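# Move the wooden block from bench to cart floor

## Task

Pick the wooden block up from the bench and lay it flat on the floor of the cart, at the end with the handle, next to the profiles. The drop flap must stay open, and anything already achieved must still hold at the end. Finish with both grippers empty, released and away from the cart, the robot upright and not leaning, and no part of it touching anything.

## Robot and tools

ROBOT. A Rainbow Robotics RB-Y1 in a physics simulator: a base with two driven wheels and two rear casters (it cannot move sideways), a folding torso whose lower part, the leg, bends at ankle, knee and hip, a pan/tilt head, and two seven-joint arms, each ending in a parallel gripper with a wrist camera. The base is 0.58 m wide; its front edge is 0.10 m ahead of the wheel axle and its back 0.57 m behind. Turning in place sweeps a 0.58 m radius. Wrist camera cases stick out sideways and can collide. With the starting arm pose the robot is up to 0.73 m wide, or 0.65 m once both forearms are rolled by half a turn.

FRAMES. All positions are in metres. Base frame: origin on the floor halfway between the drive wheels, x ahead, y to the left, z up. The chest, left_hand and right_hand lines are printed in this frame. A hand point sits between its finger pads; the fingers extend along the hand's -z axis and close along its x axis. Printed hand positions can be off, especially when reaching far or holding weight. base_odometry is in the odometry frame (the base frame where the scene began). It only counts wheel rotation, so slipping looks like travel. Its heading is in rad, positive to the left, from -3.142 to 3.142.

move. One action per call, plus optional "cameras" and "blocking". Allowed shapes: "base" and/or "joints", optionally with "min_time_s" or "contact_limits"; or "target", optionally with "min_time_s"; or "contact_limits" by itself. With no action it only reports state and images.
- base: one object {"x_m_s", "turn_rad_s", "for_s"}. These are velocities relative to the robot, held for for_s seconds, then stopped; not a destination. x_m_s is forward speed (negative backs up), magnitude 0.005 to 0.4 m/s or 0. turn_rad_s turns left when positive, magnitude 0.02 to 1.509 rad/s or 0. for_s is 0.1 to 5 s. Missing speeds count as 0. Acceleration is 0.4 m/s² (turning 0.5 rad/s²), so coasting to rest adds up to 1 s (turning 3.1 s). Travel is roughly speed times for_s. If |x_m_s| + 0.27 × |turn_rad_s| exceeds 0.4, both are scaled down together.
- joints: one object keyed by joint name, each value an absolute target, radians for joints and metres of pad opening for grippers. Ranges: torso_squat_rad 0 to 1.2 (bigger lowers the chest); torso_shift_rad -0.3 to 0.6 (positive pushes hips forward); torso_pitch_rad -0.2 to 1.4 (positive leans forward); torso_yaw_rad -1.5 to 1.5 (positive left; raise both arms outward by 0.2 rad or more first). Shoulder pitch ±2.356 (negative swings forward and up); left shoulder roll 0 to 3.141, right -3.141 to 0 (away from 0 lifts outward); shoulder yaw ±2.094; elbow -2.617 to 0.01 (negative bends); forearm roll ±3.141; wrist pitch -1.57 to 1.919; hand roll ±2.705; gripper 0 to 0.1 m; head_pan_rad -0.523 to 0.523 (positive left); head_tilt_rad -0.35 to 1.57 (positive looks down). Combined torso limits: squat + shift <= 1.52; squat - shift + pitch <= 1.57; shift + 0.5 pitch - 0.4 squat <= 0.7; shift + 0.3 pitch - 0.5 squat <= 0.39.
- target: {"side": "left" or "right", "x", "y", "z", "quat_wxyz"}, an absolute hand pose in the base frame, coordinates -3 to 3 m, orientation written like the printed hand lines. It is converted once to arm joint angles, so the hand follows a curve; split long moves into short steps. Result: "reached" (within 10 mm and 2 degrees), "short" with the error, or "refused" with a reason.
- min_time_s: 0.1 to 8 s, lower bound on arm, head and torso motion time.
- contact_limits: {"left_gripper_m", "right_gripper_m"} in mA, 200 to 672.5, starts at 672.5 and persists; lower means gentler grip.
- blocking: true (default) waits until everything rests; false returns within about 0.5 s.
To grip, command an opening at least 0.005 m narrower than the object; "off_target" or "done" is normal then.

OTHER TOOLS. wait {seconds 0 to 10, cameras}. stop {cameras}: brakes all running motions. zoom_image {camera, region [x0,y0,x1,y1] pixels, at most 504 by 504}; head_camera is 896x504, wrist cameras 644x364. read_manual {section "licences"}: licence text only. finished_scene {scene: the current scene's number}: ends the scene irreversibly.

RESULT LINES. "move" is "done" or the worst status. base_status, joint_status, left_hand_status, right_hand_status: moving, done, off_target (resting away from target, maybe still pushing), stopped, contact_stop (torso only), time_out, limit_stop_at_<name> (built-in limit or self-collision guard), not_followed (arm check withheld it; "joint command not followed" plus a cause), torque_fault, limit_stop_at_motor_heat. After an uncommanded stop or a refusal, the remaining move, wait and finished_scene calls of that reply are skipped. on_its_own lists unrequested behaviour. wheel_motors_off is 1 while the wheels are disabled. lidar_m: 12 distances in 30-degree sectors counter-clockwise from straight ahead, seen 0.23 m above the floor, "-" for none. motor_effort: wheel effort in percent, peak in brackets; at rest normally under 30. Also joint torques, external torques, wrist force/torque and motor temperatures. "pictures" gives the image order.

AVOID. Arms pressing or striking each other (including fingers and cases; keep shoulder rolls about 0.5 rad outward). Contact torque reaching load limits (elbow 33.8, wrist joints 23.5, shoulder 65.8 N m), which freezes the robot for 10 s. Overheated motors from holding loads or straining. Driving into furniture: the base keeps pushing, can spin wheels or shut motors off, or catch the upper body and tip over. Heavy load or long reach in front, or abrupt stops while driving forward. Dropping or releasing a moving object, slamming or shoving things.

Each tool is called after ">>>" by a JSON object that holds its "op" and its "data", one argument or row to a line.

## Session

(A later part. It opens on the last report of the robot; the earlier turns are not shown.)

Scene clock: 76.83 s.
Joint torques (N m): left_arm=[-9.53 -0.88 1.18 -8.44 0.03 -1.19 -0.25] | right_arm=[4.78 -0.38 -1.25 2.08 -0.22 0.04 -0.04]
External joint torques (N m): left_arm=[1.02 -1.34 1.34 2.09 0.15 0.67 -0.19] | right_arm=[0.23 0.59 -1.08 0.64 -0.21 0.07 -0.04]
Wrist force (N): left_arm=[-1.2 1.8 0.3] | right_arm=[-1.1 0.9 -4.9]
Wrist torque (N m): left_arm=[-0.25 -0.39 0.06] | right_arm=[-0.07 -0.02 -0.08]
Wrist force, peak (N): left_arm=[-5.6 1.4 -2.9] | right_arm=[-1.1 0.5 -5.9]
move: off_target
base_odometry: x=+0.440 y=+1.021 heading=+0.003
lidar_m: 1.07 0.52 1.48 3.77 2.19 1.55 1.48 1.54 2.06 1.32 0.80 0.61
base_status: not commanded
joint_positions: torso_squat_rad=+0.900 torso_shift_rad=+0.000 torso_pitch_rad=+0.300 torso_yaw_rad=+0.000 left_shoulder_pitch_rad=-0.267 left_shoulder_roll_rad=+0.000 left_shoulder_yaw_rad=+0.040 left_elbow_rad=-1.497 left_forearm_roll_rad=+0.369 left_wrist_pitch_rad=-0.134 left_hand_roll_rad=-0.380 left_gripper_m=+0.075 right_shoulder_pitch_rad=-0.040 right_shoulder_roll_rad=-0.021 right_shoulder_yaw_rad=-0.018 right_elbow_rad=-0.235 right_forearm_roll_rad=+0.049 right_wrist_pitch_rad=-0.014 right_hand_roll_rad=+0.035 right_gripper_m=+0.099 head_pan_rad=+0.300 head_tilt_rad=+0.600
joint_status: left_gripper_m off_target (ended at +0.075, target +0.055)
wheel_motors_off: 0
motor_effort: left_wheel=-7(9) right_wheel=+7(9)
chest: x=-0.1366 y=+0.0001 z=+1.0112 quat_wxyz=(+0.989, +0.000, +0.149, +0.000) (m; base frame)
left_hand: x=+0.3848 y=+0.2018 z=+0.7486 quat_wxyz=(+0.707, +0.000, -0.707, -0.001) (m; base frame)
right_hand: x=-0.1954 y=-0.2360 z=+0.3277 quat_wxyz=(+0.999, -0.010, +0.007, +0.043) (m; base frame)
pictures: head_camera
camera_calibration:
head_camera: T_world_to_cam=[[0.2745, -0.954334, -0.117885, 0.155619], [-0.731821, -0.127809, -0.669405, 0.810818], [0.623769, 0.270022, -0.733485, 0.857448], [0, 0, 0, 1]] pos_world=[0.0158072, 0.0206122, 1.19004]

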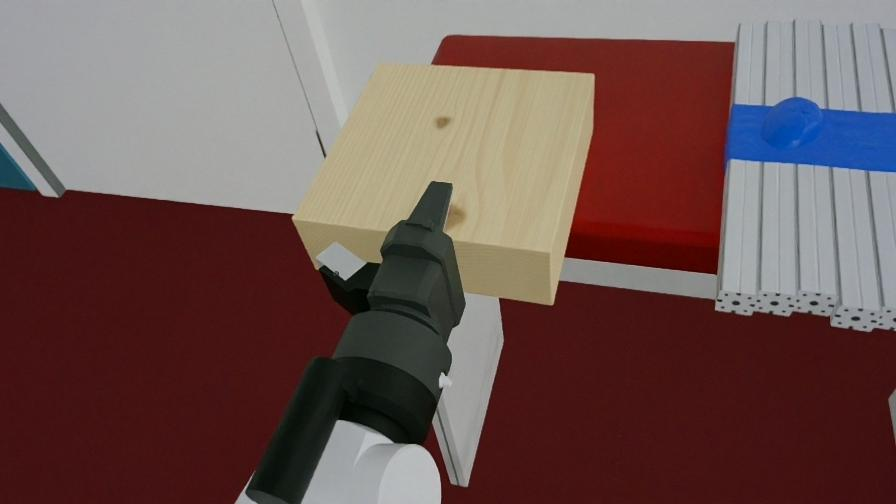

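>>> {"op": "move", "data": {
  "target": {"side": "left", "x": 0.38, "y": 0.202, "z": 0.79, "quat_wxyz": [0.7071, 0, -0.7071, 0]},
  "min_time_s": 2.5,
  "cameras": ["head_camera"]
}}

Scene clock: 80.47 s.
Joint torques (N m): left_arm=[-20.23 -0.59 -1 -23.48 -0.8 -8.68 -0.28] | right_arm=[5.3 -0.64 -0.78 2.17 -0.12 0.1 -0.13]
External joint torques (N m): left_arm=[-10.22 -0.89 -0.87 -12.67 -0.8 -6.87 -0.23] | right_arm=[0.74 0.32 -0.61 0.72 -0.11 0.13 -0.13]
Wrist force (N): left_arm=[-27.5 2.0 -2.0] | right_arm=[-0.9 0.9 -5.2]
Wrist torque (N m): left_arm=[-0.25 1.81 0.54] | right_arm=[-0.04 -0.02 -0.09]
Wrist force, peak (N): left_arm=[-28.3 1.3 -2.4] | right_arm=[-1.2 1.4 -5.5]
move: done
base_odometry: x=+0.440 y=+1.021 heading=+0.003
lidar_m: 1.07 0.52 1.46 3.77 2.19 1.56 1.49 1.56 2.07 1.32 0.79 0.64
base_status: not commanded
joint_positions: torso_squat_rad=+0.900 torso_shift_rad=+0.000 torso_pitch_rad=+0.301 torso_yaw_rad=+0.000 left_shoulder_pitch_rad=-0.218 left_shoulder_roll_rad=+0.000 left_shoulder_yaw_rad=+0.033 left_elbow_rad=-1.709 left_forearm_roll_rad=-0.449 left_wrist_pitch_rad=+0.063 left_hand_roll_rad=+0.437 left_gripper_m=+0.074 right_shoulder_pitch_rad=-0.040 right_shoulder_roll_rad=-0.021 right_shoulder_yaw_rad=-0.018 right_elbow_rad=-0.235 right_forearm_roll_rad=+0.049 right_wrist_pitch_rad=-0.014 right_hand_roll_rad=+0.035 right_gripper_m=+0.099 head_pan_rad=+0.300 head_tilt_rad=+0.600
joint_status: all done
wheel_motors_off: 0
motor_effort: left_wheel=-7(8) right_wheel=+8(10)
chest: x=-0.1363 y=+0.0001 z=+1.0112 quat_wxyz=(+0.989, +0.000, +0.150, +0.000) (m; base frame)
left_hand: x=+0.3794 y=+0.2030 z=+0.7866 quat_wxyz=(+0.712, -0.005, -0.702, -0.005) (m; base frame)
left_hand_status: reached (checked arc, planned for 2.5 s): 4 mm and 1.1 deg off.
right_hand: x=-0.1956 y=-0.2360 z=+0.3277 quat_wxyz=(+0.999, -0.010, +0.007, +0.043) (m; base frame)
pictures: head_camera
camera_calibration:
head_camera: T_world_to_cam=[[0.274443, -0.954345, -0.11793, 0.155525], [-0.732246, -0.127914, -0.66892, 0.810552], [0.623296, 0.269934, -0.73392, 0.857592], [0, 0, 0, 1]] pos_world=[0.0163071, 0.0206121, 1.18994]

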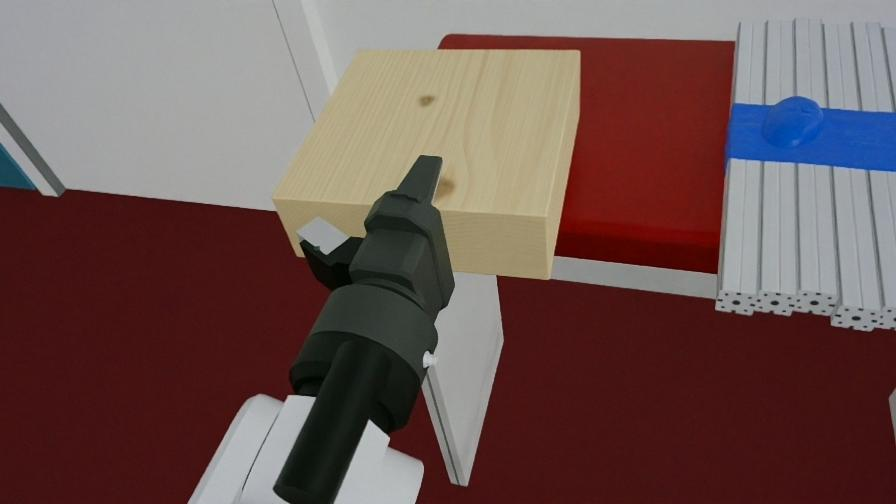

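>>> {"op": "move", "data": {
  "target": {"side": "left", "x": 0.36, "y": 0.202, "z": 0.85, "quat_wxyz": [0.7071, 0, -0.7071, 0]},
  "min_time_s": 2,
  "cameras": []
}}

>>> {"op": "move", "data": {
  "base": {"x_m_s": -0.2, "for_s": 2.7},
  "cameras": ["head_camera"]
}}

Scene clock: 85.30 s.
Joint torques (N m): left_arm=[-18.77 0.99 0.8 -23.44 -1.25 -8.63 -0.7] | right_arm=[4.83 -0.63 -1.07 2.06 -0.1 -0.01 -0.01]
External joint torques (N m): left_arm=[-9.86 0.52 0.23 -12.67 -1.05 -6.82 -0.65] | right_arm=[0.26 0.34 -0.89 0.61 -0.09 0.02 -0.01]
Wrist force (N): left_arm=[-27.4 1.8 -2.4] | right_arm=[-0.5 0.9 -5.1]
Wrist torque (N m): left_arm=[-0.24 1.81 0.52] | right_arm=[-0.05 0.02 -0.08]
Wrist force, peak (N): left_arm=[-28.8 2.1 -3.2] | right_arm=[-0.6 1.0 -5.8]
move: done
base_odometry: x=+0.440 y=+1.021 heading=+0.003
lidar_m: 1.07 0.53 1.48 3.77 2.18 1.56 1.49 1.56 2.06 1.30 0.80 0.63
base_status: not commanded
joint_positions: torso_squat_rad=+0.900 torso_shift_rad=+0.000 torso_pitch_rad=+0.301 torso_yaw_rad=+0.000 left_shoulder_pitch_rad=-0.153 left_shoulder_roll_rad=+0.064 left_shoulder_yaw_rad=-0.056 left_elbow_rad=-1.999 left_forearm_roll_rad=-0.404 left_wrist_pitch_rad=+0.304 left_hand_roll_rad=+0.431 left_gripper_m=+0.074 right_shoulder_pitch_rad=-0.040 right_shoulder_roll_rad=-0.021 right_shoulder_yaw_rad=-0.018 right_elbow_rad=-0.235 right_forearm_roll_rad=+0.049 right_wrist_pitch_rad=-0.014 right_hand_roll_rad=+0.035 right_gripper_m=+0.099 head_pan_rad=+0.300 head_tilt_rad=+0.600
joint_status: all done
wheel_motors_off: 0
motor_effort: left_wheel=-7(8) right_wheel=+7(10)
chest: x=-0.1363 y=+0.0001 z=+1.0112 quat_wxyz=(+0.989, +0.000, +0.150, +0.000) (m; base frame)
left_hand: x=+0.3596 y=+0.2026 z=+0.8470 quat_wxyz=(+0.710, +0.001, -0.705, +0.001) (m; base frame)
left_hand_status: reached (checked arc, planned for 2.0 s): 3 mm and 0.4 deg off.
right_hand: x=-0.1956 y=-0.2360 z=+0.3277 quat_wxyz=(+0.999, -0.010, +0.007, +0.043) (m; base frame)
pictures: none
No camera images: "cameras" was empty.

Scene clock: 88.83 s.
Joint torques (N m): left_arm=[-19.6 1.09 1.2 -22.73 -1.42 -8.85 -0.71] | right_arm=[4.63 -0.44 -0.76 1.92 -0.13 0.03 -0.03]
External joint torques (N m): left_arm=[-10.7 0.62 0.63 -11.96 -1.23 -7.04 -0.65] | right_arm=[0.06 0.53 -0.59 0.47 -0.12 0.06 -0.03]
Wrist force (N): left_arm=[-26.5 2.5 -2.2] | right_arm=[-1.0 0.7 -5.0]
Wrist torque (N m): left_arm=[-0.18 1.75 0.56] | right_arm=[-0.04 -0.02 -0.06]
Wrist force, peak (N): left_arm=[-28.9 1.2 -3.0] | right_arm=[-0.9 0.8 -5.9]
move: done
base_odometry: x=-0.100 y=+1.020 heading=+0.001
lidar_m: 1.08 1.02 2.22 4.23 1.39 0.99 0.94 0.99 1.34 3.34 1.25 1.10
base_status: done (sent for 2.7 of 2.7 s)
joint_positions: torso_squat_rad=+0.900 torso_shift_rad=+0.000 torso_pitch_rad=+0.301 torso_yaw_rad=+0.000 left_shoulder_pitch_rad=-0.153 left_shoulder_roll_rad=+0.064 left_shoulder_yaw_rad=-0.056 left_elbow_rad=-1.999 left_forearm_roll_rad=-0.404 left_wrist_pitch_rad=+0.304 left_hand_roll_rad=+0.431 left_gripper_m=+0.074 right_shoulder_pitch_rad=-0.040 right_shoulder_roll_rad=-0.021 right_shoulder_yaw_rad=-0.018 right_elbow_rad=-0.235 right_forearm_roll_rad=+0.049 right_wrist_pitch_rad=-0.014 right_hand_roll_rad=+0.035 right_gripper_m=+0.099 head_pan_rad=+0.300 head_tilt_rad=+0.600
joint_status: not commanded
wheel_motors_off: 0
motor_effort: left_wheel=-15(28) right_wheel=+13(38)
chest: x=-0.1362 y=+0.0001 z=+1.0112 quat_wxyz=(+0.989, +0.000, +0.150, +0.000) (m; base frame)
left_hand: x=+0.3595 y=+0.2026 z=+0.8469 quat_wxyz=(+0.710, +0.001, -0.705, +0.001) (m; base frame)
right_hand: x=-0.1957 y=-0.2360 z=+0.3277 quat_wxyz=(+0.999, -0.010, +0.008, +0.043) (m; base frame)
pictures: head_camera
camera_calibration:
head_camera: T_world_to_cam=[[0.274423, -0.954346, -0.117967, 0.155665], [-0.732344, -0.127914, -0.668812, 0.810438], [0.623189, 0.26993, -0.734012, 0.857677], [0, 0, 0, 1]] pos_world=[0.0163071, 0.0207121, 1.18994]

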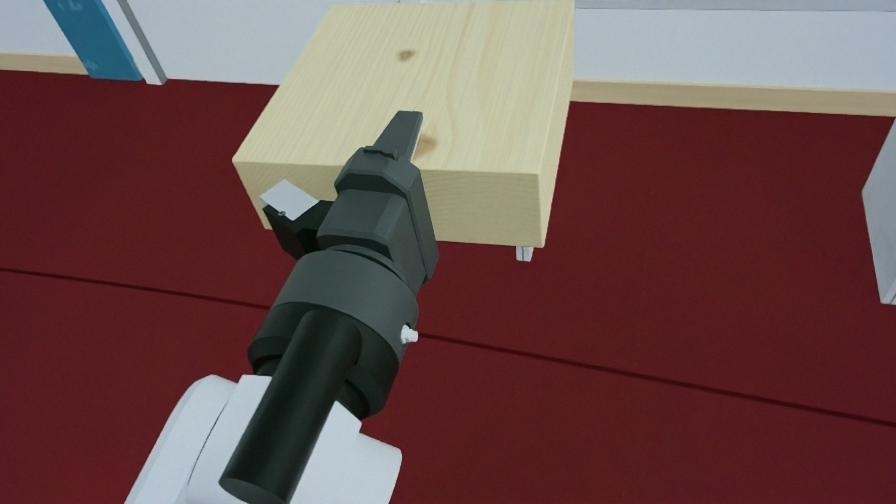

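>>> {"op": "move", "data": {
  "base": {"turn_rad_s": -0.785, "for_s": 2.0},
  "cameras": []
}}

>>> {"op": "move", "data": {
  "base": {"x_m_s": 0.32, "for_s": 4.5},
  "cameras": ["head_camera"]
}}

>>> {"op": "move", "data": {
  "base": {"turn_rad_s": 0.785, "for_s": 2.0},
  "joints": {"head_pan_rad": 0.0, "head_tilt_rad": 0.3},
  "cameras": ["head_camera"]
}}

Scene clock: 94.57 s.
Joint torques (N m): left_arm=[-19.51 0.65 1.36 -22.71 -1.46 -8.74 -0.77] | right_arm=[5.14 -0.09 -0.32 1.83 -0.18 0.11 -0.1]
External joint torques (N m): left_arm=[-10.61 0.19 0.79 -11.94 -1.26 -6.93 -0.71] | right_arm=[0.57 0.88 -0.15 0.37 -0.17 0.13 -0.1]
Wrist force (N): left_arm=[-27.8 2.7 -1.5] | right_arm=[-0.6 1.1 -5.6]
Wrist torque (N m): left_arm=[-0.22 1.72 0.52] | right_arm=[-0.07 -0.01 -0.09]
Wrist force, peak (N): left_arm=[-28.7 2.6 -1.8] | right_arm=[-0.5 0.9 -5.9]
move: done
base_odometry: x=-0.100 y=+1.020 heading=-1.568
lidar_m: 3.22 1.25 1.09 1.11 1.02 2.19 4.43 1.42 1.01 0.95 0.97 1.29
base_status: done (sent for 2 of 2 s)
joint_positions: torso_squat_rad=+0.900 torso_shift_rad=+0.000 torso_pitch_rad=+0.301 torso_yaw_rad=+0.000 left_shoulder_pitch_rad=-0.153 left_shoulder_roll_rad=+0.064 left_shoulder_yaw_rad=-0.056 left_elbow_rad=-1.999 left_forearm_roll_rad=-0.404 left_wrist_pitch_rad=+0.304 left_hand_roll_rad=+0.431 left_gripper_m=+0.074 right_shoulder_pitch_rad=-0.040 right_shoulder_roll_rad=-0.021 right_shoulder_yaw_rad=-0.018 right_elbow_rad=-0.235 right_forearm_roll_rad=+0.049 right_wrist_pitch_rad=-0.014 right_hand_roll_rad=+0.035 right_gripper_m=+0.099 head_pan_rad=+0.300 head_tilt_rad=+0.600
joint_status: not commanded
wheel_motors_off: 0
motor_effort: left_wheel=+16(49) right_wheel=+3(47)
chest: x=-0.1362 y=+0.0002 z=+1.0112 quat_wxyz=(+0.989, +0.000, +0.150, +0.000) (m; base frame)
left_hand: x=+0.3595 y=+0.2026 z=+0.8469 quat_wxyz=(+0.710, +0.001, -0.705, +0.001) (m; base frame)
right_hand: x=-0.1957 y=-0.2360 z=+0.3277 quat_wxyz=(+0.999, -0.010, +0.008, +0.043) (m; base frame)
pictures: none
No camera images: "cameras" was empty.

Scene clock: 100.23 s.
Joint torques (N m): left_arm=[-19.01 0.82 1.52 -22.56 -1.45 -8.73 -0.82] | right_arm=[5.15 -0.34 -0.26 2.19 -0.12 0.03 0.06]
External joint torques (N m): left_arm=[-10.1 0.35 0.95 -11.79 -1.25 -6.92 -0.76] | right_arm=[0.58 0.63 -0.08 0.74 -0.12 0.06 0.06]
Wrist force (N): left_arm=[-27.6 2.2 -2.4] | right_arm=[-1.0 1.0 -5.3]
Wrist torque (N m): left_arm=[-0.25 1.76 0.57] | right_arm=[-0.09 0.00 -0.08]
Wrist force, peak (N): left_arm=[-29.0 1.2 -1.7] | right_arm=[-1.1 1.5 -5.8]
move: done
base_odometry: x=-0.096 y=-0.420 heading=-1.568
lidar_m: 3.03 2.47 0.93 0.88 0.91 1.99 4.20 1.34 0.95 0.89 0.91 1.23
base_status: done (sent for 4.5 of 4.5 s)
joint_positions: torso_squat_rad=+0.900 torso_shift_rad=+0.000 torso_pitch_rad=+0.301 torso_yaw_rad=+0.000 left_shoulder_pitch_rad=-0.153 left_shoulder_roll_rad=+0.064 left_shoulder_yaw_rad=-0.056 left_elbow_rad=-1.999 left_forearm_roll_rad=-0.404 left_wrist_pitch_rad=+0.304 left_hand_roll_rad=+0.431 left_gripper_m=+0.074 right_shoulder_pitch_rad=-0.040 right_shoulder_roll_rad=-0.021 right_shoulder_yaw_rad=-0.018 right_elbow_rad=-0.235 right_forearm_roll_rad=+0.049 right_wrist_pitch_rad=-0.014 right_hand_roll_rad=+0.035 right_gripper_m=+0.099 head_pan_rad=+0.300 head_tilt_rad=+0.600
joint_status: not commanded
wheel_motors_off: 0
motor_effort: left_wheel=+5(48) right_wheel=-5(41)
chest: x=-0.1361 y=+0.0002 z=+1.0112 quat_wxyz=(+0.989, +0.000, +0.150, +0.000) (m; base frame)
left_hand: x=+0.3596 y=+0.2026 z=+0.8468 quat_wxyz=(+0.710, +0.001, -0.705, +0.001) (m; base frame)
right_hand: x=-0.1957 y=-0.2360 z=+0.3277 quat_wxyz=(+0.999, -0.010, +0.008, +0.043) (m; base frame)
pictures: head_camera
camera_calibration:
head_camera: T_world_to_cam=[[0.274457, -0.954339, -0.11794, 0.155565], [-0.73246, -0.128012, -0.668667, 0.810349], [0.623038, 0.269907, -0.734149, 0.857645], [0, 0, 0, 1]] pos_world=[0.0165071, 0.0207118, 1.18984]

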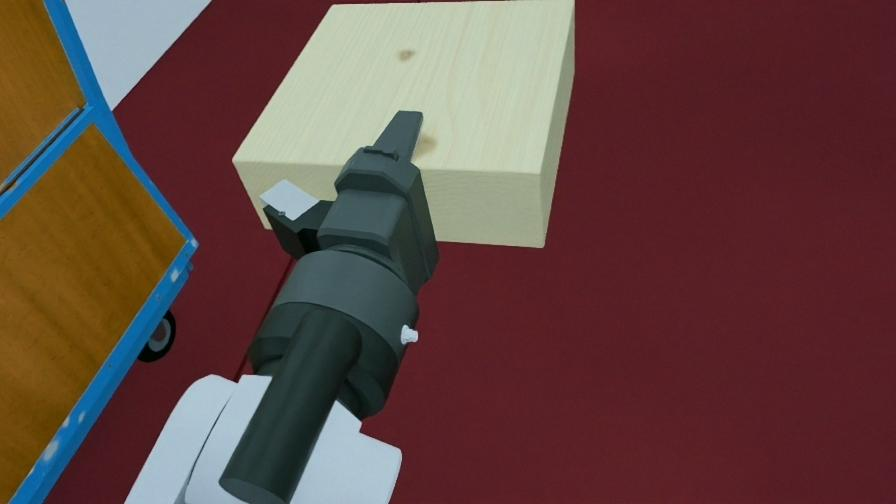

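Scene clock: 104.13 s.
Joint torques (N m): left_arm=[-19.04 0.88 1.47 -22.6 -1.42 -8.87 -0.66] | right_arm=[5.34 -0.25 -1.01 1.99 -0.1 -0.01 -0.09]
External joint torques (N m): left_arm=[-10.14 0.42 0.9 -11.83 -1.22 -7.05 -0.61] | right_arm=[0.77 0.72 -0.84 0.54 -0.09 0.02 -0.09]
Wrist force (N): left_arm=[-27.7 1.5 -1.6] | right_arm=[-0.6 1.3 -5.1]
Wrist torque (N m): left_arm=[-0.26 1.75 0.56] | right_arm=[-0.10 0.06 -0.08]
Wrist force, peak (N): left_arm=[-28.3 2.2 -3.2] | right_arm=[-0.6 1.2 -5.8]
move: done
base_odometry: x=-0.096 y=-0.420 heading=+0.002
lidar_m: 0.89 0.92 2.00 3.94 1.31 0.93 0.87 0.93 1.24 3.13 2.44 0.93
base_status: done (sent for 2 of 2 s)
joint_positions: torso_squat_rad=+0.900 torso_shift_rad=+0.000 torso_pitch_rad=+0.301 torso_yaw_rad=+0.000 left_shoulder_pitch_rad=-0.153 left_shoulder_roll_rad=+0.064 left_shoulder_yaw_rad=-0.056 left_elbow_rad=-1.999 left_forearm_roll_rad=-0.404 left_wrist_pitch_rad=+0.304 left_hand_roll_rad=+0.431 left_gripper_m=+0.074 right_shoulder_pitch_rad=-0.040 right_shoulder_roll_rad=-0.021 right_shoulder_yaw_rad=-0.018 right_elbow_rad=-0.235 right_forearm_roll_rad=+0.049 right_wrist_pitch_rad=-0.014 right_hand_roll_rad=+0.035 right_gripper_m=+0.099 head_pan_rad=+0.000 head_tilt_rad=+0.300
joint_status: all done
wheel_motors_off: 0
motor_effort: left_wheel=+1(42) right_wheel=+17(39)
chest: x=-0.1361 y=+0.0002 z=+1.0112 quat_wxyz=(+0.989, +0.000, +0.150, +0.000) (m; base frame)
left_hand: x=+0.3596 y=+0.2026 z=+0.8468 quat_wxyz=(+0.710, +0.001, -0.705, +0.001) (m; base frame)
right_hand: x=-0.1957 y=-0.2360 z=+0.3277 quat_wxyz=(+0.999, -0.010, +0.008, +0.043) (m; base frame)
pictures: head_camera
camera_calibration:
head_camera: T_world_to_cam=[[0.00183489, -0.999511, -0.0312122, 0.0366283], [-0.517491, 0.0257589, -0.855301, 1.04545], [0.855687, 0.0177214, -0.517191, 0.611254], [0, 0, 0, 1]] pos_world=[0.0179008, -0.00115148, 1.21145]

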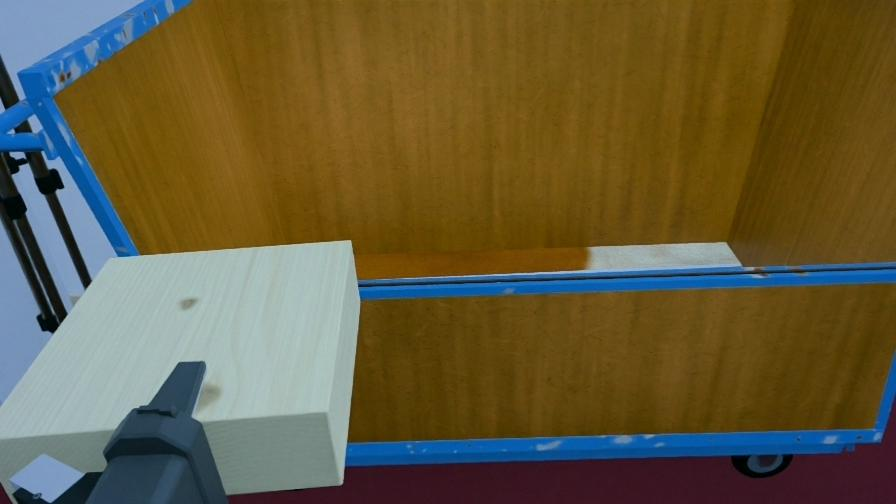

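>>> {"op": "move", "data": {
  "joints": {"torso_squat_rad": 0.3, "head_pan_rad": 0.0, "head_tilt_rad": 0.5},
  "cameras": []
}}

>>> {"op": "move", "data": {
  "base": {"x_m_s": 0.2, "for_s": 1.75},
  "cameras": ["head_camera", "left_wrist_camera"]
}}

Scene clock: 110.03 s.
Joint torques (N m): left_arm=[-19.08 0.93 1.5 -22.84 -1.43 -8.87 -0.65] | right_arm=[5.43 -0.36 -0.91 2.22 -0.11 0.11 -0.1]
External joint torques (N m): left_arm=[-10.18 0.47 0.93 -12.07 -1.23 -7.06 -0.6] | right_arm=[0.86 0.61 -0.74 0.76 -0.1 0.14 -0.1]
Wrist force (N): left_arm=[-27.3 1.8 -2.3] | right_arm=[-0.6 0.7 -5.3]
Wrist torque (N m): left_arm=[-0.25 1.80 0.56] | right_arm=[-0.03 0.03 -0.11]
Wrist force, peak (N): left_arm=[-29.1 1.2 -2.8] | right_arm=[-0.9 1.4 -5.8]
move: done
base_odometry: x=-0.096 y=-0.420 heading=+0.002
lidar_m: 0.87 0.92 1.99 3.96 1.31 0.92 0.88 0.93 1.24 3.14 2.44 0.93
base_status: not commanded
joint_positions: torso_squat_rad=+0.300 torso_shift_rad=+0.000 torso_pitch_rad=+0.301 torso_yaw_rad=+0.000 left_shoulder_pitch_rad=-0.153 left_shoulder_roll_rad=+0.064 left_shoulder_yaw_rad=-0.056 left_elbow_rad=-1.999 left_forearm_roll_rad=-0.404 left_wrist_pitch_rad=+0.304 left_hand_roll_rad=+0.431 left_gripper_m=+0.074 right_shoulder_pitch_rad=-0.040 right_shoulder_roll_rad=-0.021 right_shoulder_yaw_rad=-0.018 right_elbow_rad=-0.235 right_forearm_roll_rad=+0.049 right_wrist_pitch_rad=-0.014 right_hand_roll_rad=+0.035 right_gripper_m=+0.099 head_pan_rad=+0.000 head_tilt_rad=+0.500
joint_status: all done
wheel_motors_off: 0
motor_effort: left_wheel=+2(3) right_wheel=+21(23)
chest: x=-0.1360 y=+0.0002 z=+1.2448 quat_wxyz=(+0.989, +0.000, +0.150, +0.000) (m; base frame)
left_hand: x=+0.3597 y=+0.2026 z=+1.0803 quat_wxyz=(+0.710, +0.001, -0.705, +0.001) (m; base frame)
right_hand: x=-0.1956 y=-0.2360 z=+0.5613 quat_wxyz=(+0.999, -0.010, +0.008, +0.043) (m; base frame)
pictures: none
No camera images: "cameras" was empty.

Scene clock: 112.67 s.
Joint torques (N m): left_arm=[-19.22 0.77 1.6 -22.58 -1.38 -8.86 -0.73] | right_arm=[5.22 -0.39 -0.99 2.15 -0.19 -0.04 0.04]
External joint torques (N m): left_arm=[-10.32 0.31 1.03 -11.81 -1.18 -7.04 -0.67] | right_arm=[0.64 0.57 -0.82 0.69 -0.18 -0.01 0.04]
Wrist force (N): left_arm=[-27.5 1.3 -2.1] | right_arm=[-0.9 1.0 -5.1]
Wrist torque (N m): left_arm=[-0.26 1.79 0.50] | right_arm=[-0.07 -0.03 -0.09]
Wrist force, peak (N): left_arm=[-29.2 1.7 -3.7] | right_arm=[-0.7 0.8 -5.8]
move: done
base_odometry: x=+0.257 y=-0.419 heading=+0.002
lidar_m: 0.52 0.55 1.10 4.66 1.82 1.29 1.23 1.30 1.73 4.38 0.78 0.56
base_status: done (sent for 1.77 of 1.77 s)
joint_positions: torso_squat_rad=+0.300 torso_shift_rad=+0.000 torso_pitch_rad=+0.301 torso_yaw_rad=+0.000 left_shoulder_pitch_rad=-0.153 left_shoulder_roll_rad=+0.064 left_shoulder_yaw_rad=-0.056 left_elbow_rad=-1.999 left_forearm_roll_rad=-0.404 left_wrist_pitch_rad=+0.304 left_hand_roll_rad=+0.431 left_gripper_m=+0.074 right_shoulder_pitch_rad=-0.040 right_shoulder_roll_rad=-0.021 right_shoulder_yaw_rad=-0.018 right_elbow_rad=-0.235 right_forearm_roll_rad=+0.049 right_wrist_pitch_rad=-0.014 right_hand_roll_rad=+0.035 right_gripper_m=+0.099 head_pan_rad=+0.000 head_tilt_rad=+0.500
joint_status: not commanded
wheel_motors_off: 0
motor_effort: left_wheel=+8(41) right_wheel=-8(48)
chest: x=-0.1360 y=+0.0002 z=+1.2448 quat_wxyz=(+0.989, +0.000, +0.150, +0.000) (m; base frame)
left_hand: x=+0.3597 y=+0.2026 z=+1.0804 quat_wxyz=(+0.710, +0.001, -0.705, +0.001) (m; base frame)
right_hand: x=-0.1956 y=-0.2360 z=+0.5613 quat_wxyz=(+0.999, -0.010, +0.008, +0.043) (m; base frame)
pictures: head_camera, left_wrist_camera
camera_calibration:
head_camera: T_world_to_cam=[[-0.00447358, -0.999508, -0.031029, 0.0434121], [-0.677121, 0.0258612, -0.735417, 1.06504], [0.735858, 0.0177205, -0.676904, 0.953623], [0, 0, 0, 1]] pos_world=[0.0196259, -0.00105117, 1.43011]
left_wrist_camera: T_world_to_cam=[[0.015883, 0.0270494, 0.999508, -1.09156], [-0.457479, -0.888669, 0.0313195, 0.339855], [0.889078, -0.457751, -0.00174018, -0.15267], [0, 0, 0, 1]] pos_world=[0.308549, 0.26166, 1.08012]

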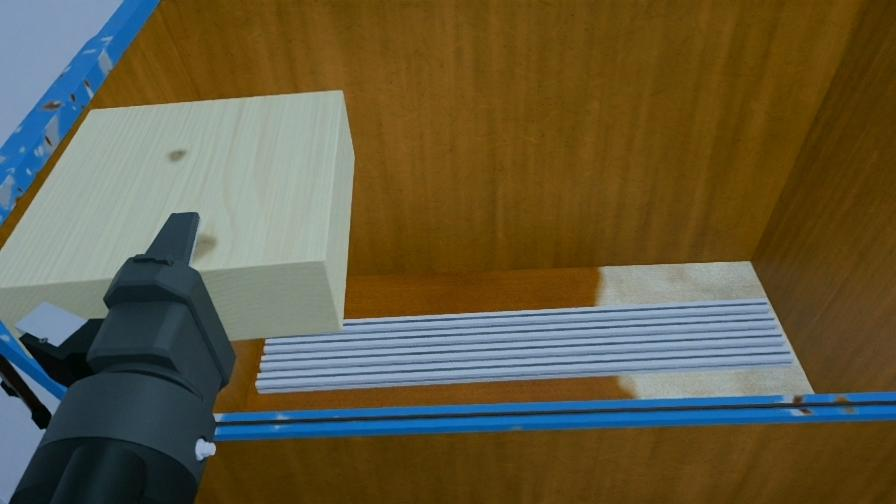

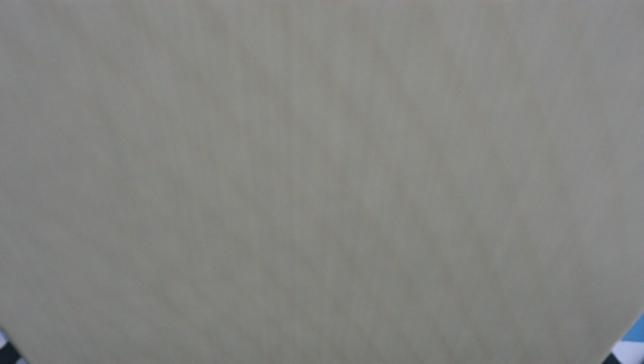

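>>> {"op": "move", "data": {
  "joints": {"right_shoulder_pitch_rad": 0.4, "right_shoulder_roll_rad": -0.3, "right_elbow_rad": -2.2},
  "cameras": []
}}

>>> {"op": "move", "data": {
  "target": {"side": "right", "x": 0.35, "y": -0.2, "z": 1.15, "quat_wxyz": [0.966, 0, -0.259, 0]}
}}

Scene clock: 125.23 s.
Joint torques (N m): left_arm=[-19.41 0.59 1.68 -22.52 -1.42 -8.91 -0.62] | right_arm=[1.61 -5.08 -3.86 -9.98 0.01 -1.62 -0.01]
External joint torques (N m): left_arm=[-10.51 0.13 1.11 -11.75 -1.22 -7.1 -0.56] | right_arm=[0.81 -0.75 -0.39 -0.36 -0.19 0.18 -0.05]
Wrist force (N): left_arm=[-27.8 1.7 -2.8] | right_arm=[-6.4 2.8 0.1]
Wrist torque (N m): left_arm=[-0.24 1.81 0.53] | right_arm=[-0.23 -0.32 -0.12]
Wrist force, peak (N): left_arm=[-29.1 1.8 -2.0] | right_arm=[-7.1 3.7 0.7]
move: done
base_odometry: x=+0.257 y=-0.419 heading=+0.002
lidar_m: 0.52 0.56 1.09 4.66 1.83 1.30 1.23 1.30 1.73 4.37 0.77 0.57
base_status: not commanded
joint_positions: torso_squat_rad=+0.300 torso_shift_rad=+0.000 torso_pitch_rad=+0.301 torso_yaw_rad=+0.000 left_shoulder_pitch_rad=-0.153 left_shoulder_roll_rad=+0.064 left_shoulder_yaw_rad=-0.056 left_elbow_rad=-1.999 left_forearm_roll_rad=-0.404 left_wrist_pitch_rad=+0.304 left_hand_roll_rad=+0.431 left_gripper_m=+0.074 right_shoulder_pitch_rad=+0.400 right_shoulder_roll_rad=-0.300 right_shoulder_yaw_rad=-0.018 right_elbow_rad=-2.200 right_forearm_roll_rad=+0.049 right_wrist_pitch_rad=-0.014 right_hand_roll_rad=+0.035 right_gripper_m=+0.099 head_pan_rad=+0.000 head_tilt_rad=+0.500
joint_status: all done
wheel_motors_off: 0
motor_effort: left_wheel=+9(10) right_wheel=-8(10)
chest: x=-0.1360 y=+0.0002 z=+1.2448 quat_wxyz=(+0.989, +0.000, +0.150, +0.000) (m; base frame)
left_hand: x=+0.3597 y=+0.2026 z=+1.0804 quat_wxyz=(+0.710, +0.001, -0.705, +0.001) (m; base frame)
right_hand: x=+0.2205 y=-0.2893 z=+1.0405 quat_wxyz=(+0.710, -0.120, -0.676, +0.157) (m; base frame)
pictures: none
No camera images: "cameras" was empty.

Scene clock: 127.33 s.
Joint torques (N m): left_arm=[-19.25 0.94 1.74 -22.55 -1.42 -8.85 -0.61] | right_arm=[-17.9 -9.76 -5.86 -3.99 0.91 -1.02 0.41]
External joint torques (N m): left_arm=[-10.35 0.47 1.17 -11.78 -1.22 -7.04 -0.56] | right_arm=[-0.3 -0.85 1.42 0.05 0.14 -0.29 0.38]
Wrist force (N): left_arm=[-28.6 1.4 -2.9] | right_arm=[-3.8 0.6 -4.3]
Wrist torque (N m): left_arm=[-0.18 1.68 0.56] | right_arm=[-0.09 -0.17 -0.10]
Wrist force, peak (N): left_arm=[-28.7 2.1 -3.1] | right_arm=[-7.0 3.5 1.0]
move: done
base_odometry: x=+0.257 y=-0.419 heading=+0.002
lidar_m: 0.52 0.55 1.11 4.66 1.82 1.30 1.23 1.28 1.74 4.36 0.78 0.56
base_status: not commanded
joint_positions: torso_squat_rad=+0.300 torso_shift_rad=+0.000 torso_pitch_rad=+0.301 torso_yaw_rad=+0.000 left_shoulder_pitch_rad=-0.153 left_shoulder_roll_rad=+0.064 left_shoulder_yaw_rad=-0.056 left_elbow_rad=-1.999 left_forearm_roll_rad=-0.404 left_wrist_pitch_rad=+0.304 left_hand_roll_rad=+0.431 left_gripper_m=+0.074 right_shoulder_pitch_rad=-1.048 right_shoulder_roll_rad=-0.759 right_shoulder_yaw_rad=+0.224 right_elbow_rad=-1.958 right_forearm_roll_rad=-0.721 right_wrist_pitch_rad=+1.919 right_hand_roll_rad=-0.737 right_gripper_m=+0.099 head_pan_rad=+0.000 head_tilt_rad=+0.500
joint_status: all done
wheel_motors_off: 0
motor_effort: left_wheel=+8(10) right_wheel=-7(9)
chest: x=-0.1360 y=+0.0002 z=+1.2448 quat_wxyz=(+0.989, +0.000, +0.150, +0.000) (m; base frame)
left_hand: x=+0.3597 y=+0.2026 z=+1.0804 quat_wxyz=(+0.710, +0.001, -0.705, +0.001) (m; base frame)
right_hand: x=+0.3500 y=-0.2000 z=+1.1501 quat_wxyz=(+0.966, +0.000, -0.259, +0.000) (m; base frame)
right_hand_status: reached (checked arc, planned for 1.8 s): 0 mm and 0.0 deg off.
pictures: head_camera, left_wrist_camera, right_wrist_camera
camera_calibration:
head_camera: T_world_to_cam=[[-0.00447163, -0.999513, -0.0308881, 0.0432104], [-0.677065, 0.0257575, -0.735472, 1.06512], [0.73591, 0.0176245, -0.67685, 0.953546], [0, 0, 0, 1]] pos_world=[0.019626, -0.00105124, 1.43011]
left_wrist_camera: T_world_to_cam=[[0.0159308, 0.0271399, 0.999505, -1.0916], [-0.457478, -0.888666, 0.0314218, 0.339743], [0.889078, -0.457752, -0.00174126, -0.152668], [0, 0, 0, 1]] pos_world=[0.308549, 0.261659, 1.08012]
right_wrist_camera: T_world_to_cam=[[-0.851858, -0.0288175, -0.522979, 0.892561], [-0.286857, 0.861093, 0.4198, -0.183155], [0.438236, 0.50763, -0.741796, 0.873418], [0, 0, 0, 1]] pos_world=[0.325033, -0.259938, 1.19158]

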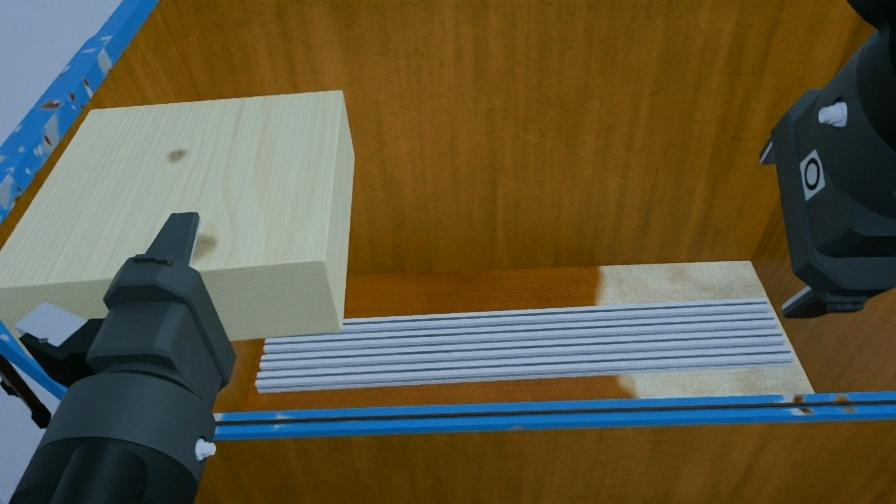

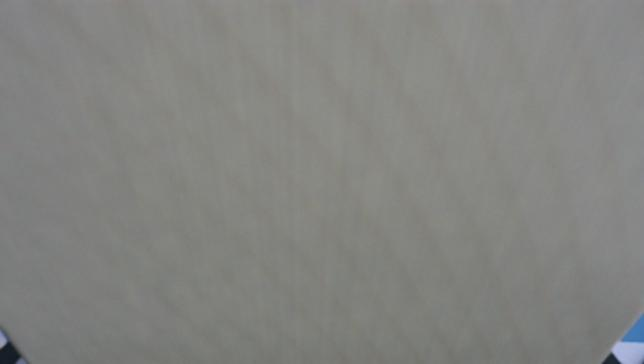

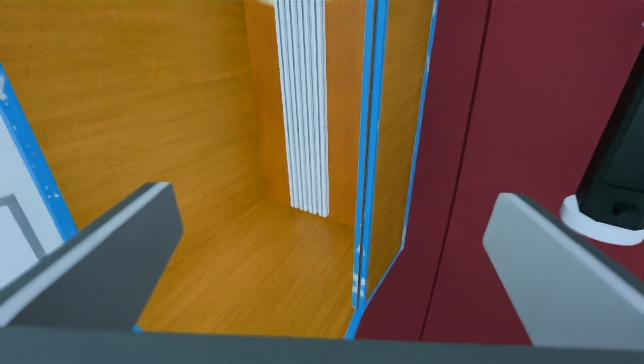

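>>> {"op": "zoom_image", "data": {
  "camera": "right_wrist_camera",
  "region": [220, 0, 450, 320]
}}

Scaled by 1.575 from the camera's 644x364 image, which has a finer 1265x715 frame.

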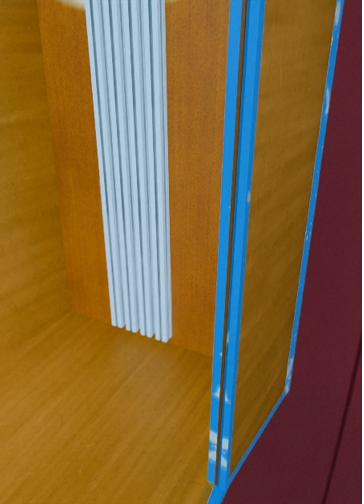

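>>> {"op": "move", "data": {
  "target": {"side": "right", "x": 0.45, "y": -0.08, "z": 1.12, "quat_wxyz": [1, 0, 0, 0]},
  "cameras": ["right_wrist_camera"]
}}

>>> {"op": "zoom_image", "data": {
  "camera": "right_wrist_camera",
  "region": [150, 0, 500, 364]
}}

Scene clock: 141.40 s.
Joint torques (N m): left_arm=[-19.27 0.51 1.61 -22.6 -1.59 -8.84 -0.64] | right_arm=[-26.04 -8.98 -0.41 -6.56 0.35 -0.13 -0.18]
External joint torques (N m): left_arm=[-10.37 0.05 1.04 -11.83 -1.39 -7.03 -0.59] | right_arm=[-0.51 -0.24 0.98 0.01 0.08 0.27 -0.19]
Wrist force (N): left_arm=[-27.1 1.1 -1.8] | right_arm=[-1.4 0.5 -5.1]
Wrist torque (N m): left_arm=[-0.29 1.81 0.51] | right_arm=[-0.06 -0.02 -0.11]
Wrist force, peak (N): left_arm=[-28.3 3.3 -2.3] | right_arm=[-4.9 0.1 -4.7]
move: short
base_odometry: x=+0.257 y=-0.419 heading=+0.002
lidar_m: 0.53 0.55 1.10 4.65 1.82 1.30 1.24 1.30 1.73 4.38 0.77 0.55
base_status: not commanded
joint_positions: torso_squat_rad=+0.300 torso_shift_rad=+0.000 torso_pitch_rad=+0.301 torso_yaw_rad=+0.000 left_shoulder_pitch_rad=-0.153 left_shoulder_roll_rad=+0.065 left_shoulder_yaw_rad=-0.056 left_elbow_rad=-1.999 left_forearm_roll_rad=-0.404 left_wrist_pitch_rad=+0.304 left_hand_roll_rad=+0.431 left_gripper_m=+0.074 right_shoulder_pitch_rad=-1.860 right_shoulder_roll_rad=-0.286 right_shoulder_yaw_rad=+0.401 right_elbow_rad=-0.267 right_forearm_roll_rad=-0.724 right_wrist_pitch_rad=+1.530 right_hand_roll_rad=-0.336 right_gripper_m=+0.099 head_pan_rad=+0.000 head_tilt_rad=+0.500
joint_status: all done
wheel_motors_off: 0
motor_effort: left_wheel=+8(10) right_wheel=-7(9)
chest: x=-0.1360 y=+0.0002 z=+1.2448 quat_wxyz=(+0.989, +0.000, +0.150, +0.000) (m; base frame)
left_hand: x=+0.3597 y=+0.2026 z=+1.0804 quat_wxyz=(+0.710, +0.001, -0.705, +0.001) (m; base frame)
right_hand: x=+0.4493 y=-0.0800 z=+1.1200 quat_wxyz=(+0.995, +0.023, -0.093, +0.000) (m; base frame)
right_hand_status: short (checked arc, as near as the solve gets, planned for 2.0 s): 1 mm and 11.0 deg off. The place is met; only the turn is off.
pictures: right_wrist_camera
camera_calibration:
right_wrist_camera: T_world_to_cam=[[-0.97714, -0.0237366, -0.211266, 0.672529], [-0.134957, 0.837096, 0.530148, -0.439098], [0.164266, 0.546541, -0.821164, 0.961794], [0, 0, 0, 1]] pos_world=[0.439906, -0.142129, 1.16466]

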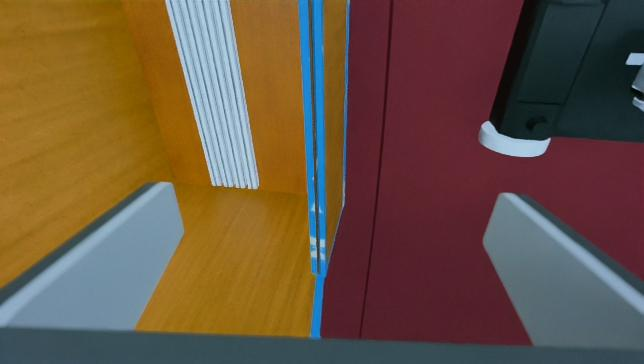

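Scaled by 1.385 from the camera's 644x364 image, which has a finer 1265x715 frame.

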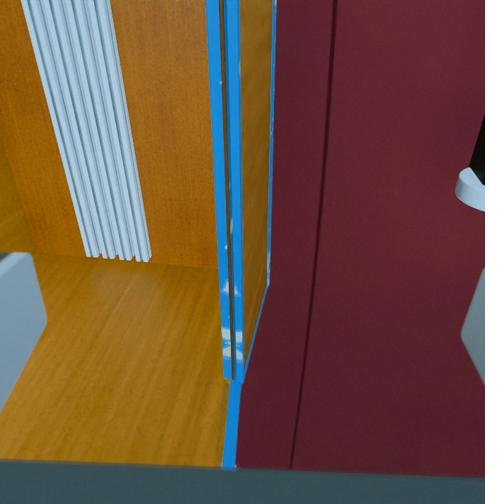

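>>> {"op": "move", "data": {
  "base": {"x_m_s": 0.2, "for_s": 1.5},
  "joints": {"right_gripper_m": 0.0, "head_pan_rad": -0.1, "head_tilt_rad": 0.6},
  "cameras": ["head_camera"]
}}

>>> {"op": "move", "data": {
  "target": {"side": "right", "x": 0.38, "y": -0.15, "z": 0.95, "quat_wxyz": [1, 0, 0, 0]},
  "min_time_s": 1.5,
  "cameras": []
}}

>>> {"op": "move", "data": {
  "joints": {"torso_squat_rad": 0.7},
  "cameras": ["head_camera", "right_wrist_camera"]
}}

Scene clock: 162.17 s.
Joint torques (N m): left_arm=[-19.19 0.91 1.86 -22.58 -1.45 -8.87 -0.66] | right_arm=[-26.43 -9.04 -0.59 -6.79 0.31 -0.27 -0.11]
External joint torques (N m): left_arm=[-10.29 0.44 1.29 -11.81 -1.25 -7.05 -0.6] | right_arm=[-0.9 -0.29 0.79 -0.22 0.04 0.13 -0.12]
Wrist force (N): left_arm=[-27.3 1.9 -2.6] | right_arm=[-2.3 0.8 -5.1]
Wrist torque (N m): left_arm=[-0.19 1.74 0.52] | right_arm=[-0.08 -0.09 -0.10]
Wrist force, peak (N): left_arm=[-29.4 1.8 -2.8] | right_arm=[-2.0 0.5 -5.8]
move: done
base_odometry: x=+0.557 y=-0.419 heading=+0.003
lidar_m: 0.23 0.24 0.33 1.75 2.27 1.61 1.54 1.60 2.15 4.52 0.35 0.24
base_status: done (sent for 1.5 of 1.5 s)
joint_positions: torso_squat_rad=+0.300 torso_shift_rad=+0.000 torso_pitch_rad=+0.301 torso_yaw_rad=+0.000 left_shoulder_pitch_rad=-0.153 left_shoulder_roll_rad=+0.065 left_shoulder_yaw_rad=-0.056 left_elbow_rad=-1.999 left_forearm_roll_rad=-0.404 left_wrist_pitch_rad=+0.304 left_hand_roll_rad=+0.431 left_gripper_m=+0.074 right_shoulder_pitch_rad=-1.860 right_shoulder_roll_rad=-0.286 right_shoulder_yaw_rad=+0.401 right_elbow_rad=-0.267 right_forearm_roll_rad=-0.724 right_wrist_pitch_rad=+1.530 right_hand_roll_rad=-0.336 right_gripper_m=+0.000 head_pan_rad=-0.100 head_tilt_rad=+0.600
joint_status: all done
wheel_motors_off: 0
motor_effort: left_wheel=+5(32) right_wheel=-7(19)
chest: x=-0.1360 y=+0.0002 z=+1.2448 quat_wxyz=(+0.989, +0.000, +0.150, +0.000) (m; base frame)
left_hand: x=+0.3597 y=+0.2026 z=+1.0803 quat_wxyz=(+0.710, +0.001, -0.705, +0.001) (m; base frame)
right_hand: x=+0.4493 y=-0.0800 z=+1.1198 quat_wxyz=(+0.995, +0.023, -0.092, +0.000) (m; base frame)
pictures: head_camera
camera_calibration:
head_camera: T_world_to_cam=[[-0.102841, -0.994698, -0.000716927, -0.00536824], [-0.742251, 0.0772206, -0.665658, 0.961723], [0.662183, -0.0679248, -0.746257, 1.04864], [0, 0, 0, 1]] pos_world=[0.0188947, -0.00837579, 1.42273]

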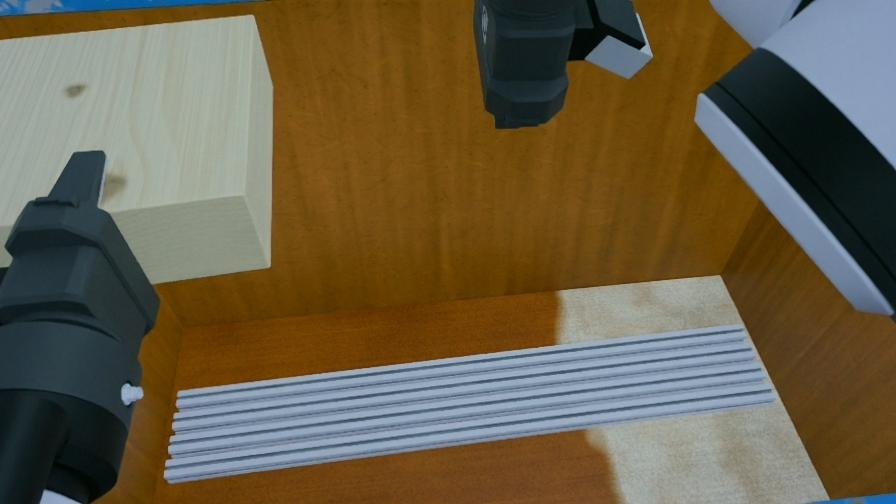

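Scene clock: 164.00 s.
Joint torques (N m): left_arm=[-18.92 0.68 1.99 -22.69 -1.47 -8.92 -0.6] | right_arm=[-23.28 -8.64 -2.63 -7.45 0.35 0.11 -0.2]
External joint torques (N m): left_arm=[-10.02 0.21 1.43 -11.92 -1.28 -7.1 -0.55] | right_arm=[-0.28 -1.11 1.22 -1.04 0.11 0.14 -0.2]
Wrist force (N): left_arm=[-28.0 2.0 -2.2] | right_arm=[-0.8 1.0 -4.6]
Wrist torque (N m): left_arm=[-0.22 1.73 0.52] | right_arm=[-0.11 0.03 -0.10]
Wrist force, peak (N): left_arm=[-28.7 1.9 -2.7] | right_arm=[-1.5 1.3 -6.0]
move: done
base_odometry: x=+0.557 y=-0.419 heading=+0.003
lidar_m: 0.23 0.24 0.31 1.76 2.26 1.62 1.54 1.60 2.15 4.52 0.35 0.24
base_status: not commanded
joint_positions: torso_squat_rad=+0.300 torso_shift_rad=+0.000 torso_pitch_rad=+0.301 torso_yaw_rad=+0.000 left_shoulder_pitch_rad=-0.153 left_shoulder_roll_rad=+0.065 left_shoulder_yaw_rad=-0.056 left_elbow_rad=-1.999 left_forearm_roll_rad=-0.404 left_wrist_pitch_rad=+0.304 left_hand_roll_rad=+0.431 left_gripper_m=+0.074 right_shoulder_pitch_rad=-1.306 right_shoulder_roll_rad=-0.382 right_shoulder_yaw_rad=+0.433 right_elbow_rad=-0.760 right_forearm_roll_rad=-0.700 right_wrist_pitch_rad=+1.597 right_hand_roll_rad=-0.400 right_gripper_m=+0.000 head_pan_rad=-0.100 head_tilt_rad=+0.600
joint_status: all done
wheel_motors_off: 0
motor_effort: left_wheel=+6(7) right_wheel=-8(8)
chest: x=-0.1360 y=+0.0002 z=+1.2448 quat_wxyz=(+0.989, +0.000, +0.150, +0.000) (m; base frame)
left_hand: x=+0.3597 y=+0.2026 z=+1.0803 quat_wxyz=(+0.710, +0.001, -0.705, +0.001) (m; base frame)
right_hand: x=+0.3798 y=-0.1498 z=+0.9501 quat_wxyz=(+1.000, +0.000, +0.001, +0.000) (m; base frame)
right_hand_status: reached (checked arc, planned for 1.5 s): 0 mm and 0.2 deg off.
pictures: none
No camera images: "cameras" was empty.

Scene clock: 166.13 s.
Joint torques (N m): left_arm=[-19.02 0.81 1.67 -22.72 -1.53 -8.92 -0.63] | right_arm=[-23.52 -8.59 -2.76 -7.08 0.33 0.04 -0.31]
External joint torques (N m): left_arm=[-10.12 0.35 1.1 -11.95 -1.33 -7.11 -0.58] | right_arm=[-0.52 -1.06 1.09 -0.68 0.09 0.07 -0.31]
Wrist force (N): left_arm=[-28.1 1.6 -1.9] | right_arm=[-1.0 0.8 -5.0]
Wrist torque (N m): left_arm=[-0.17 1.67 0.54] | right_arm=[-0.09 -0.01 -0.09]
Wrist force, peak (N): left_arm=[-28.8 2.1 -2.4] | right_arm=[-1.1 1.4 -5.7]
move: done
base_odometry: x=+0.557 y=-0.419 heading=+0.003
lidar_m: 0.22 0.24 0.33 1.74 2.25 1.62 1.53 1.60 2.14 4.53 0.34 0.23
base_status: not commanded
joint_positions: torso_squat_rad=+0.700 torso_shift_rad=+0.000 torso_pitch_rad=+0.301 torso_yaw_rad=+0.000 left_shoulder_pitch_rad=-0.153 left_shoulder_roll_rad=+0.065 left_shoulder_yaw_rad=-0.056 left_elbow_rad=-1.999 left_forearm_roll_rad=-0.404 left_wrist_pitch_rad=+0.304 left_hand_roll_rad=+0.431 left_gripper_m=+0.074 right_shoulder_pitch_rad=-1.306 right_shoulder_roll_rad=-0.382 right_shoulder_yaw_rad=+0.433 right_elbow_rad=-0.760 right_forearm_roll_rad=-0.700 right_wrist_pitch_rad=+1.597 right_hand_roll_rad=-0.400 right_gripper_m=+0.000 head_pan_rad=-0.100 head_tilt_rad=+0.600
joint_status: all done
wheel_motors_off: 0
motor_effort: left_wheel=+7(8) right_wheel=-7(9)
chest: x=-0.1361 y=+0.0002 z=+1.1115 quat_wxyz=(+0.989, +0.000, +0.150, +0.000) (m; base frame)
left_hand: x=+0.3596 y=+0.2026 z=+0.9471 quat_wxyz=(+0.710, +0.001, -0.705, +0.001) (m; base frame)
right_hand: x=+0.3797 y=-0.1498 z=+0.8168 quat_wxyz=(+1.000, +0.000, +0.001, +0.000) (m; base frame)
pictures: head_camera, right_wrist_camera
camera_calibration:
head_camera: T_world_to_cam=[[-0.102917, -0.99469, -0.000796676, -0.00536947], [-0.742148, 0.0773205, -0.665761, 0.873048], [0.662287, -0.0679267, -0.746165, 0.94911], [0, 0, 0, 1]] pos_world=[0.0187946, -0.00837548, 1.28943]
right_wrist_camera: T_world_to_cam=[[-0.999292, -0.0292555, -0.0236637, 0.393117], [-0.0372172, 0.861127, 0.507025, -0.243976], [0.0055442, 0.507547, -0.861606, 0.849843], [0, 0, 0, 1]] pos_world=[0.379047, -0.20974, 0.865235]

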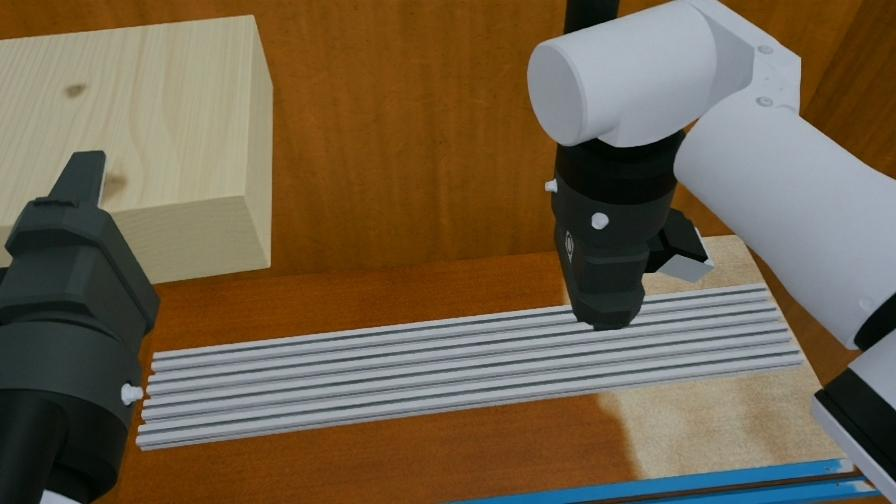

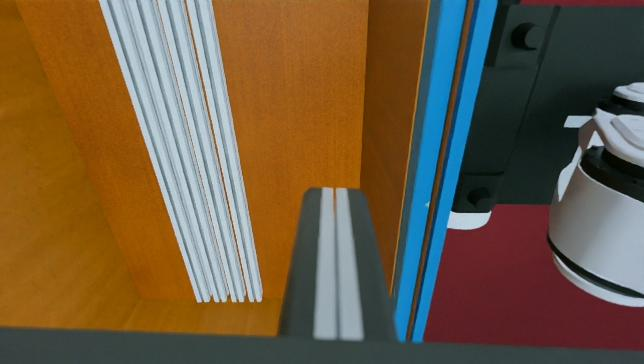

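>>> {"op": "move", "data": {
  "target": {"side": "left", "x": 0.33, "y": 0.24, "z": 1.12, "quat_wxyz": [0.6428, 0, -0.766, 0]},
  "min_time_s": 2,
  "cameras": []
}}

>>> {"op": "move", "data": {
  "joints": {"torso_squat_rad": 0.8, "torso_pitch_rad": 0.55, "torso_shift_rad": 0.1},
  "cameras": ["head_camera", "right_wrist_camera"]
}}

Scene clock: 182.40 s.
Joint torques (N m): left_arm=[-18.93 5.5 8.56 -19 -2.48 -8.4 -0.19] | right_arm=[-23.71 -8.57 -3.06 -7.32 0.36 0.09 -0.21]
External joint torques (N m): left_arm=[-10.28 1.23 5.39 -10.44 -1.98 -6.66 -0.14] | right_arm=[-0.71 -1.04 0.79 -0.92 0.13 0.12 -0.21]
Motor temperatures (°C): left_arm=[32 28 32 41 34 35 37] | right_arm=[35 30 32 30 35 36 34]
Wrist force (N): left_arm=[-26.8 1.5 2.6] | right_arm=[-0.7 1.0 -5.6]
Wrist torque (N m): left_arm=[-0.18 1.81 0.57] | right_arm=[-0.11 0.03 -0.11]
Wrist force, peak (N): left_arm=[-28.8 2.4 -2.4] | right_arm=[-0.9 1.1 -5.8]
move: done
base_odometry: x=+0.557 y=-0.419 heading=+0.003
lidar_m: 0.23 0.23 0.32 1.74 2.26 1.62 1.53 1.60 2.15 4.53 0.35 0.25
base_status: not commanded
joint_positions: torso_squat_rad=+0.700 torso_shift_rad=+0.000 torso_pitch_rad=+0.301 torso_yaw_rad=+0.000 left_shoulder_pitch_rad=-0.242 left_shoulder_roll_rad=+0.328 left_shoulder_yaw_rad=+0.027 left_elbow_rad=-2.437 left_forearm_roll_rad=-0.208 left_wrist_pitch_rad=+0.669 left_hand_roll_rad=+0.461 left_gripper_m=+0.074 right_shoulder_pitch_rad=-1.306 right_shoulder_roll_rad=-0.382 right_shoulder_yaw_rad=+0.433 right_elbow_rad=-0.760 right_forearm_roll_rad=-0.700 right_wrist_pitch_rad=+1.597 right_hand_roll_rad=-0.400 right_gripper_m=+0.000 head_pan_rad=-0.100 head_tilt_rad=+0.600
joint_status: all done
wheel_motors_off: 0
motor_effort: left_wheel=+7(7) right_wheel=-7(9)
chest: x=-0.1361 y=+0.0002 z=+1.1115 quat_wxyz=(+0.989, +0.000, +0.150, +0.000) (m; base frame)
left_hand: x=+0.3299 y=+0.2399 z=+1.1174 quat_wxyz=(+0.644, +0.001, -0.765, +0.001) (m; base frame)
left_hand_status: reached (checked arc, planned for 2.0 s): 3 mm and 0.2 deg off.
right_hand: x=+0.3797 y=-0.1498 z=+0.8168 quat_wxyz=(+1.000, +0.000, +0.001, +0.000) (m; base frame)
pictures: none
No camera images: "cameras" was empty.

Scene clock: 184.07 s.
Joint torques (N m): left_arm=[-15.44 4.78 8.18 -20.9 -2.84 -8.77 -0.11] | right_arm=[-20.52 -7.07 -2.18 -6.6 0.14 0.57 -0.3]
External joint torques (N m): left_arm=[-10.09 0.94 5.21 -11.14 -2.33 -6.98 -0.06] | right_arm=[-0.73 -0.87 1.09 -0.5 0.1 0.16 -0.29]
Wrist force (N): left_arm=[-27.5 2.4 -5.0] | right_arm=[1.0 1.2 -5.0]
Wrist torque (N m): left_arm=[-0.37 1.76 0.54] | right_arm=[-0.11 0.15 -0.07]
Wrist force, peak (N): left_arm=[-29.5 2.1 -4.3] | right_arm=[0.2 1.4 -5.8]
move: done
base_odometry: x=+0.557 y=-0.419 heading=+0.003
lidar_m: 0.21 0.23 0.33 1.75 2.25 1.61 1.54 1.60 2.13 4.51 0.35 0.25
base_status: not commanded
joint_positions: torso_squat_rad=+0.800 torso_shift_rad=+0.100 torso_pitch_rad=+0.551 torso_yaw_rad=+0.000 left_shoulder_pitch_rad=-0.242 left_shoulder_roll_rad=+0.328 left_shoulder_yaw_rad=+0.027 left_elbow_rad=-2.437 left_forearm_roll_rad=-0.208 left_wrist_pitch_rad=+0.669 left_hand_roll_rad=+0.461 left_gripper_m=+0.074 right_shoulder_pitch_rad=-1.306 right_shoulder_roll_rad=-0.382 right_shoulder_yaw_rad=+0.433 right_elbow_rad=-0.760 right_forearm_roll_rad=-0.700 right_wrist_pitch_rad=+1.597 right_hand_roll_rad=-0.400 right_gripper_m=+0.000 head_pan_rad=-0.100 head_tilt_rad=+0.600
joint_status: all done
wheel_motors_off: 0
motor_effort: left_wheel=+4(11) right_wheel=-6(10)
chest: x=-0.0171 y=+0.0002 z=+1.0294 quat_wxyz=(+0.962, +0.000, +0.272, +0.000) (m; base frame)
left_hand: x=+0.4360 y=+0.2399 z=+0.9197 quat_wxyz=(+0.734, +0.001, -0.679, +0.001) (m; base frame)
right_hand: x=+0.4097 y=-0.1498 z=+0.6162 quat_wxyz=(+0.992, +0.000, +0.126, +0.000) (m; base frame)
pictures: head_camera, right_wrist_camera
camera_calibration:
head_camera: T_world_to_cam=[[-0.0999086, -0.99469, 0.024703, -0.019489], [-0.883867, 0.077321, -0.461303, 0.693838], [0.456943, -0.0679223, -0.886899, 0.950472], [0, 0, 0, 1]] pos_world=[0.177002, -0.00847549, 1.16352]
right_wrist_camera: T_world_to_cam=[[-0.974028, -0.029283, 0.224526, 0.255089], [0.089469, 0.861136, 0.500441, -0.188903], [-0.208002, 0.507531, -0.83615, 0.748685], [0, 0, 0, 1]] pos_world=[0.421092, -0.20984, 0.663273]

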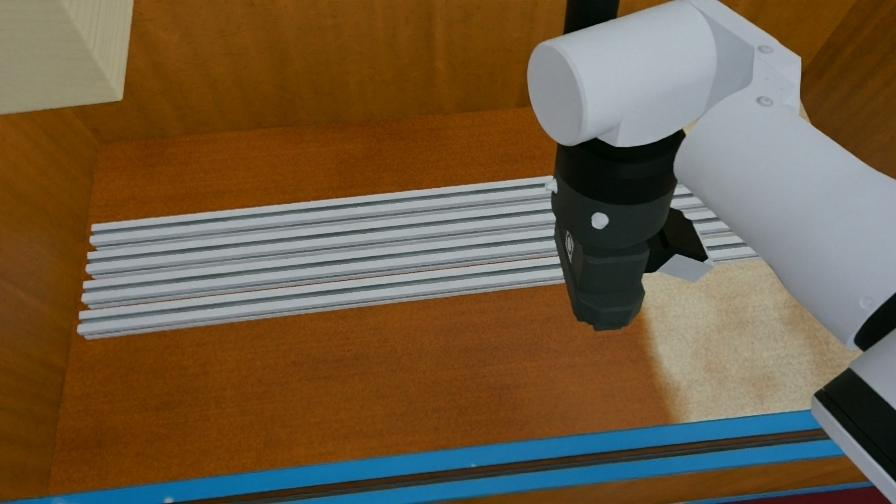

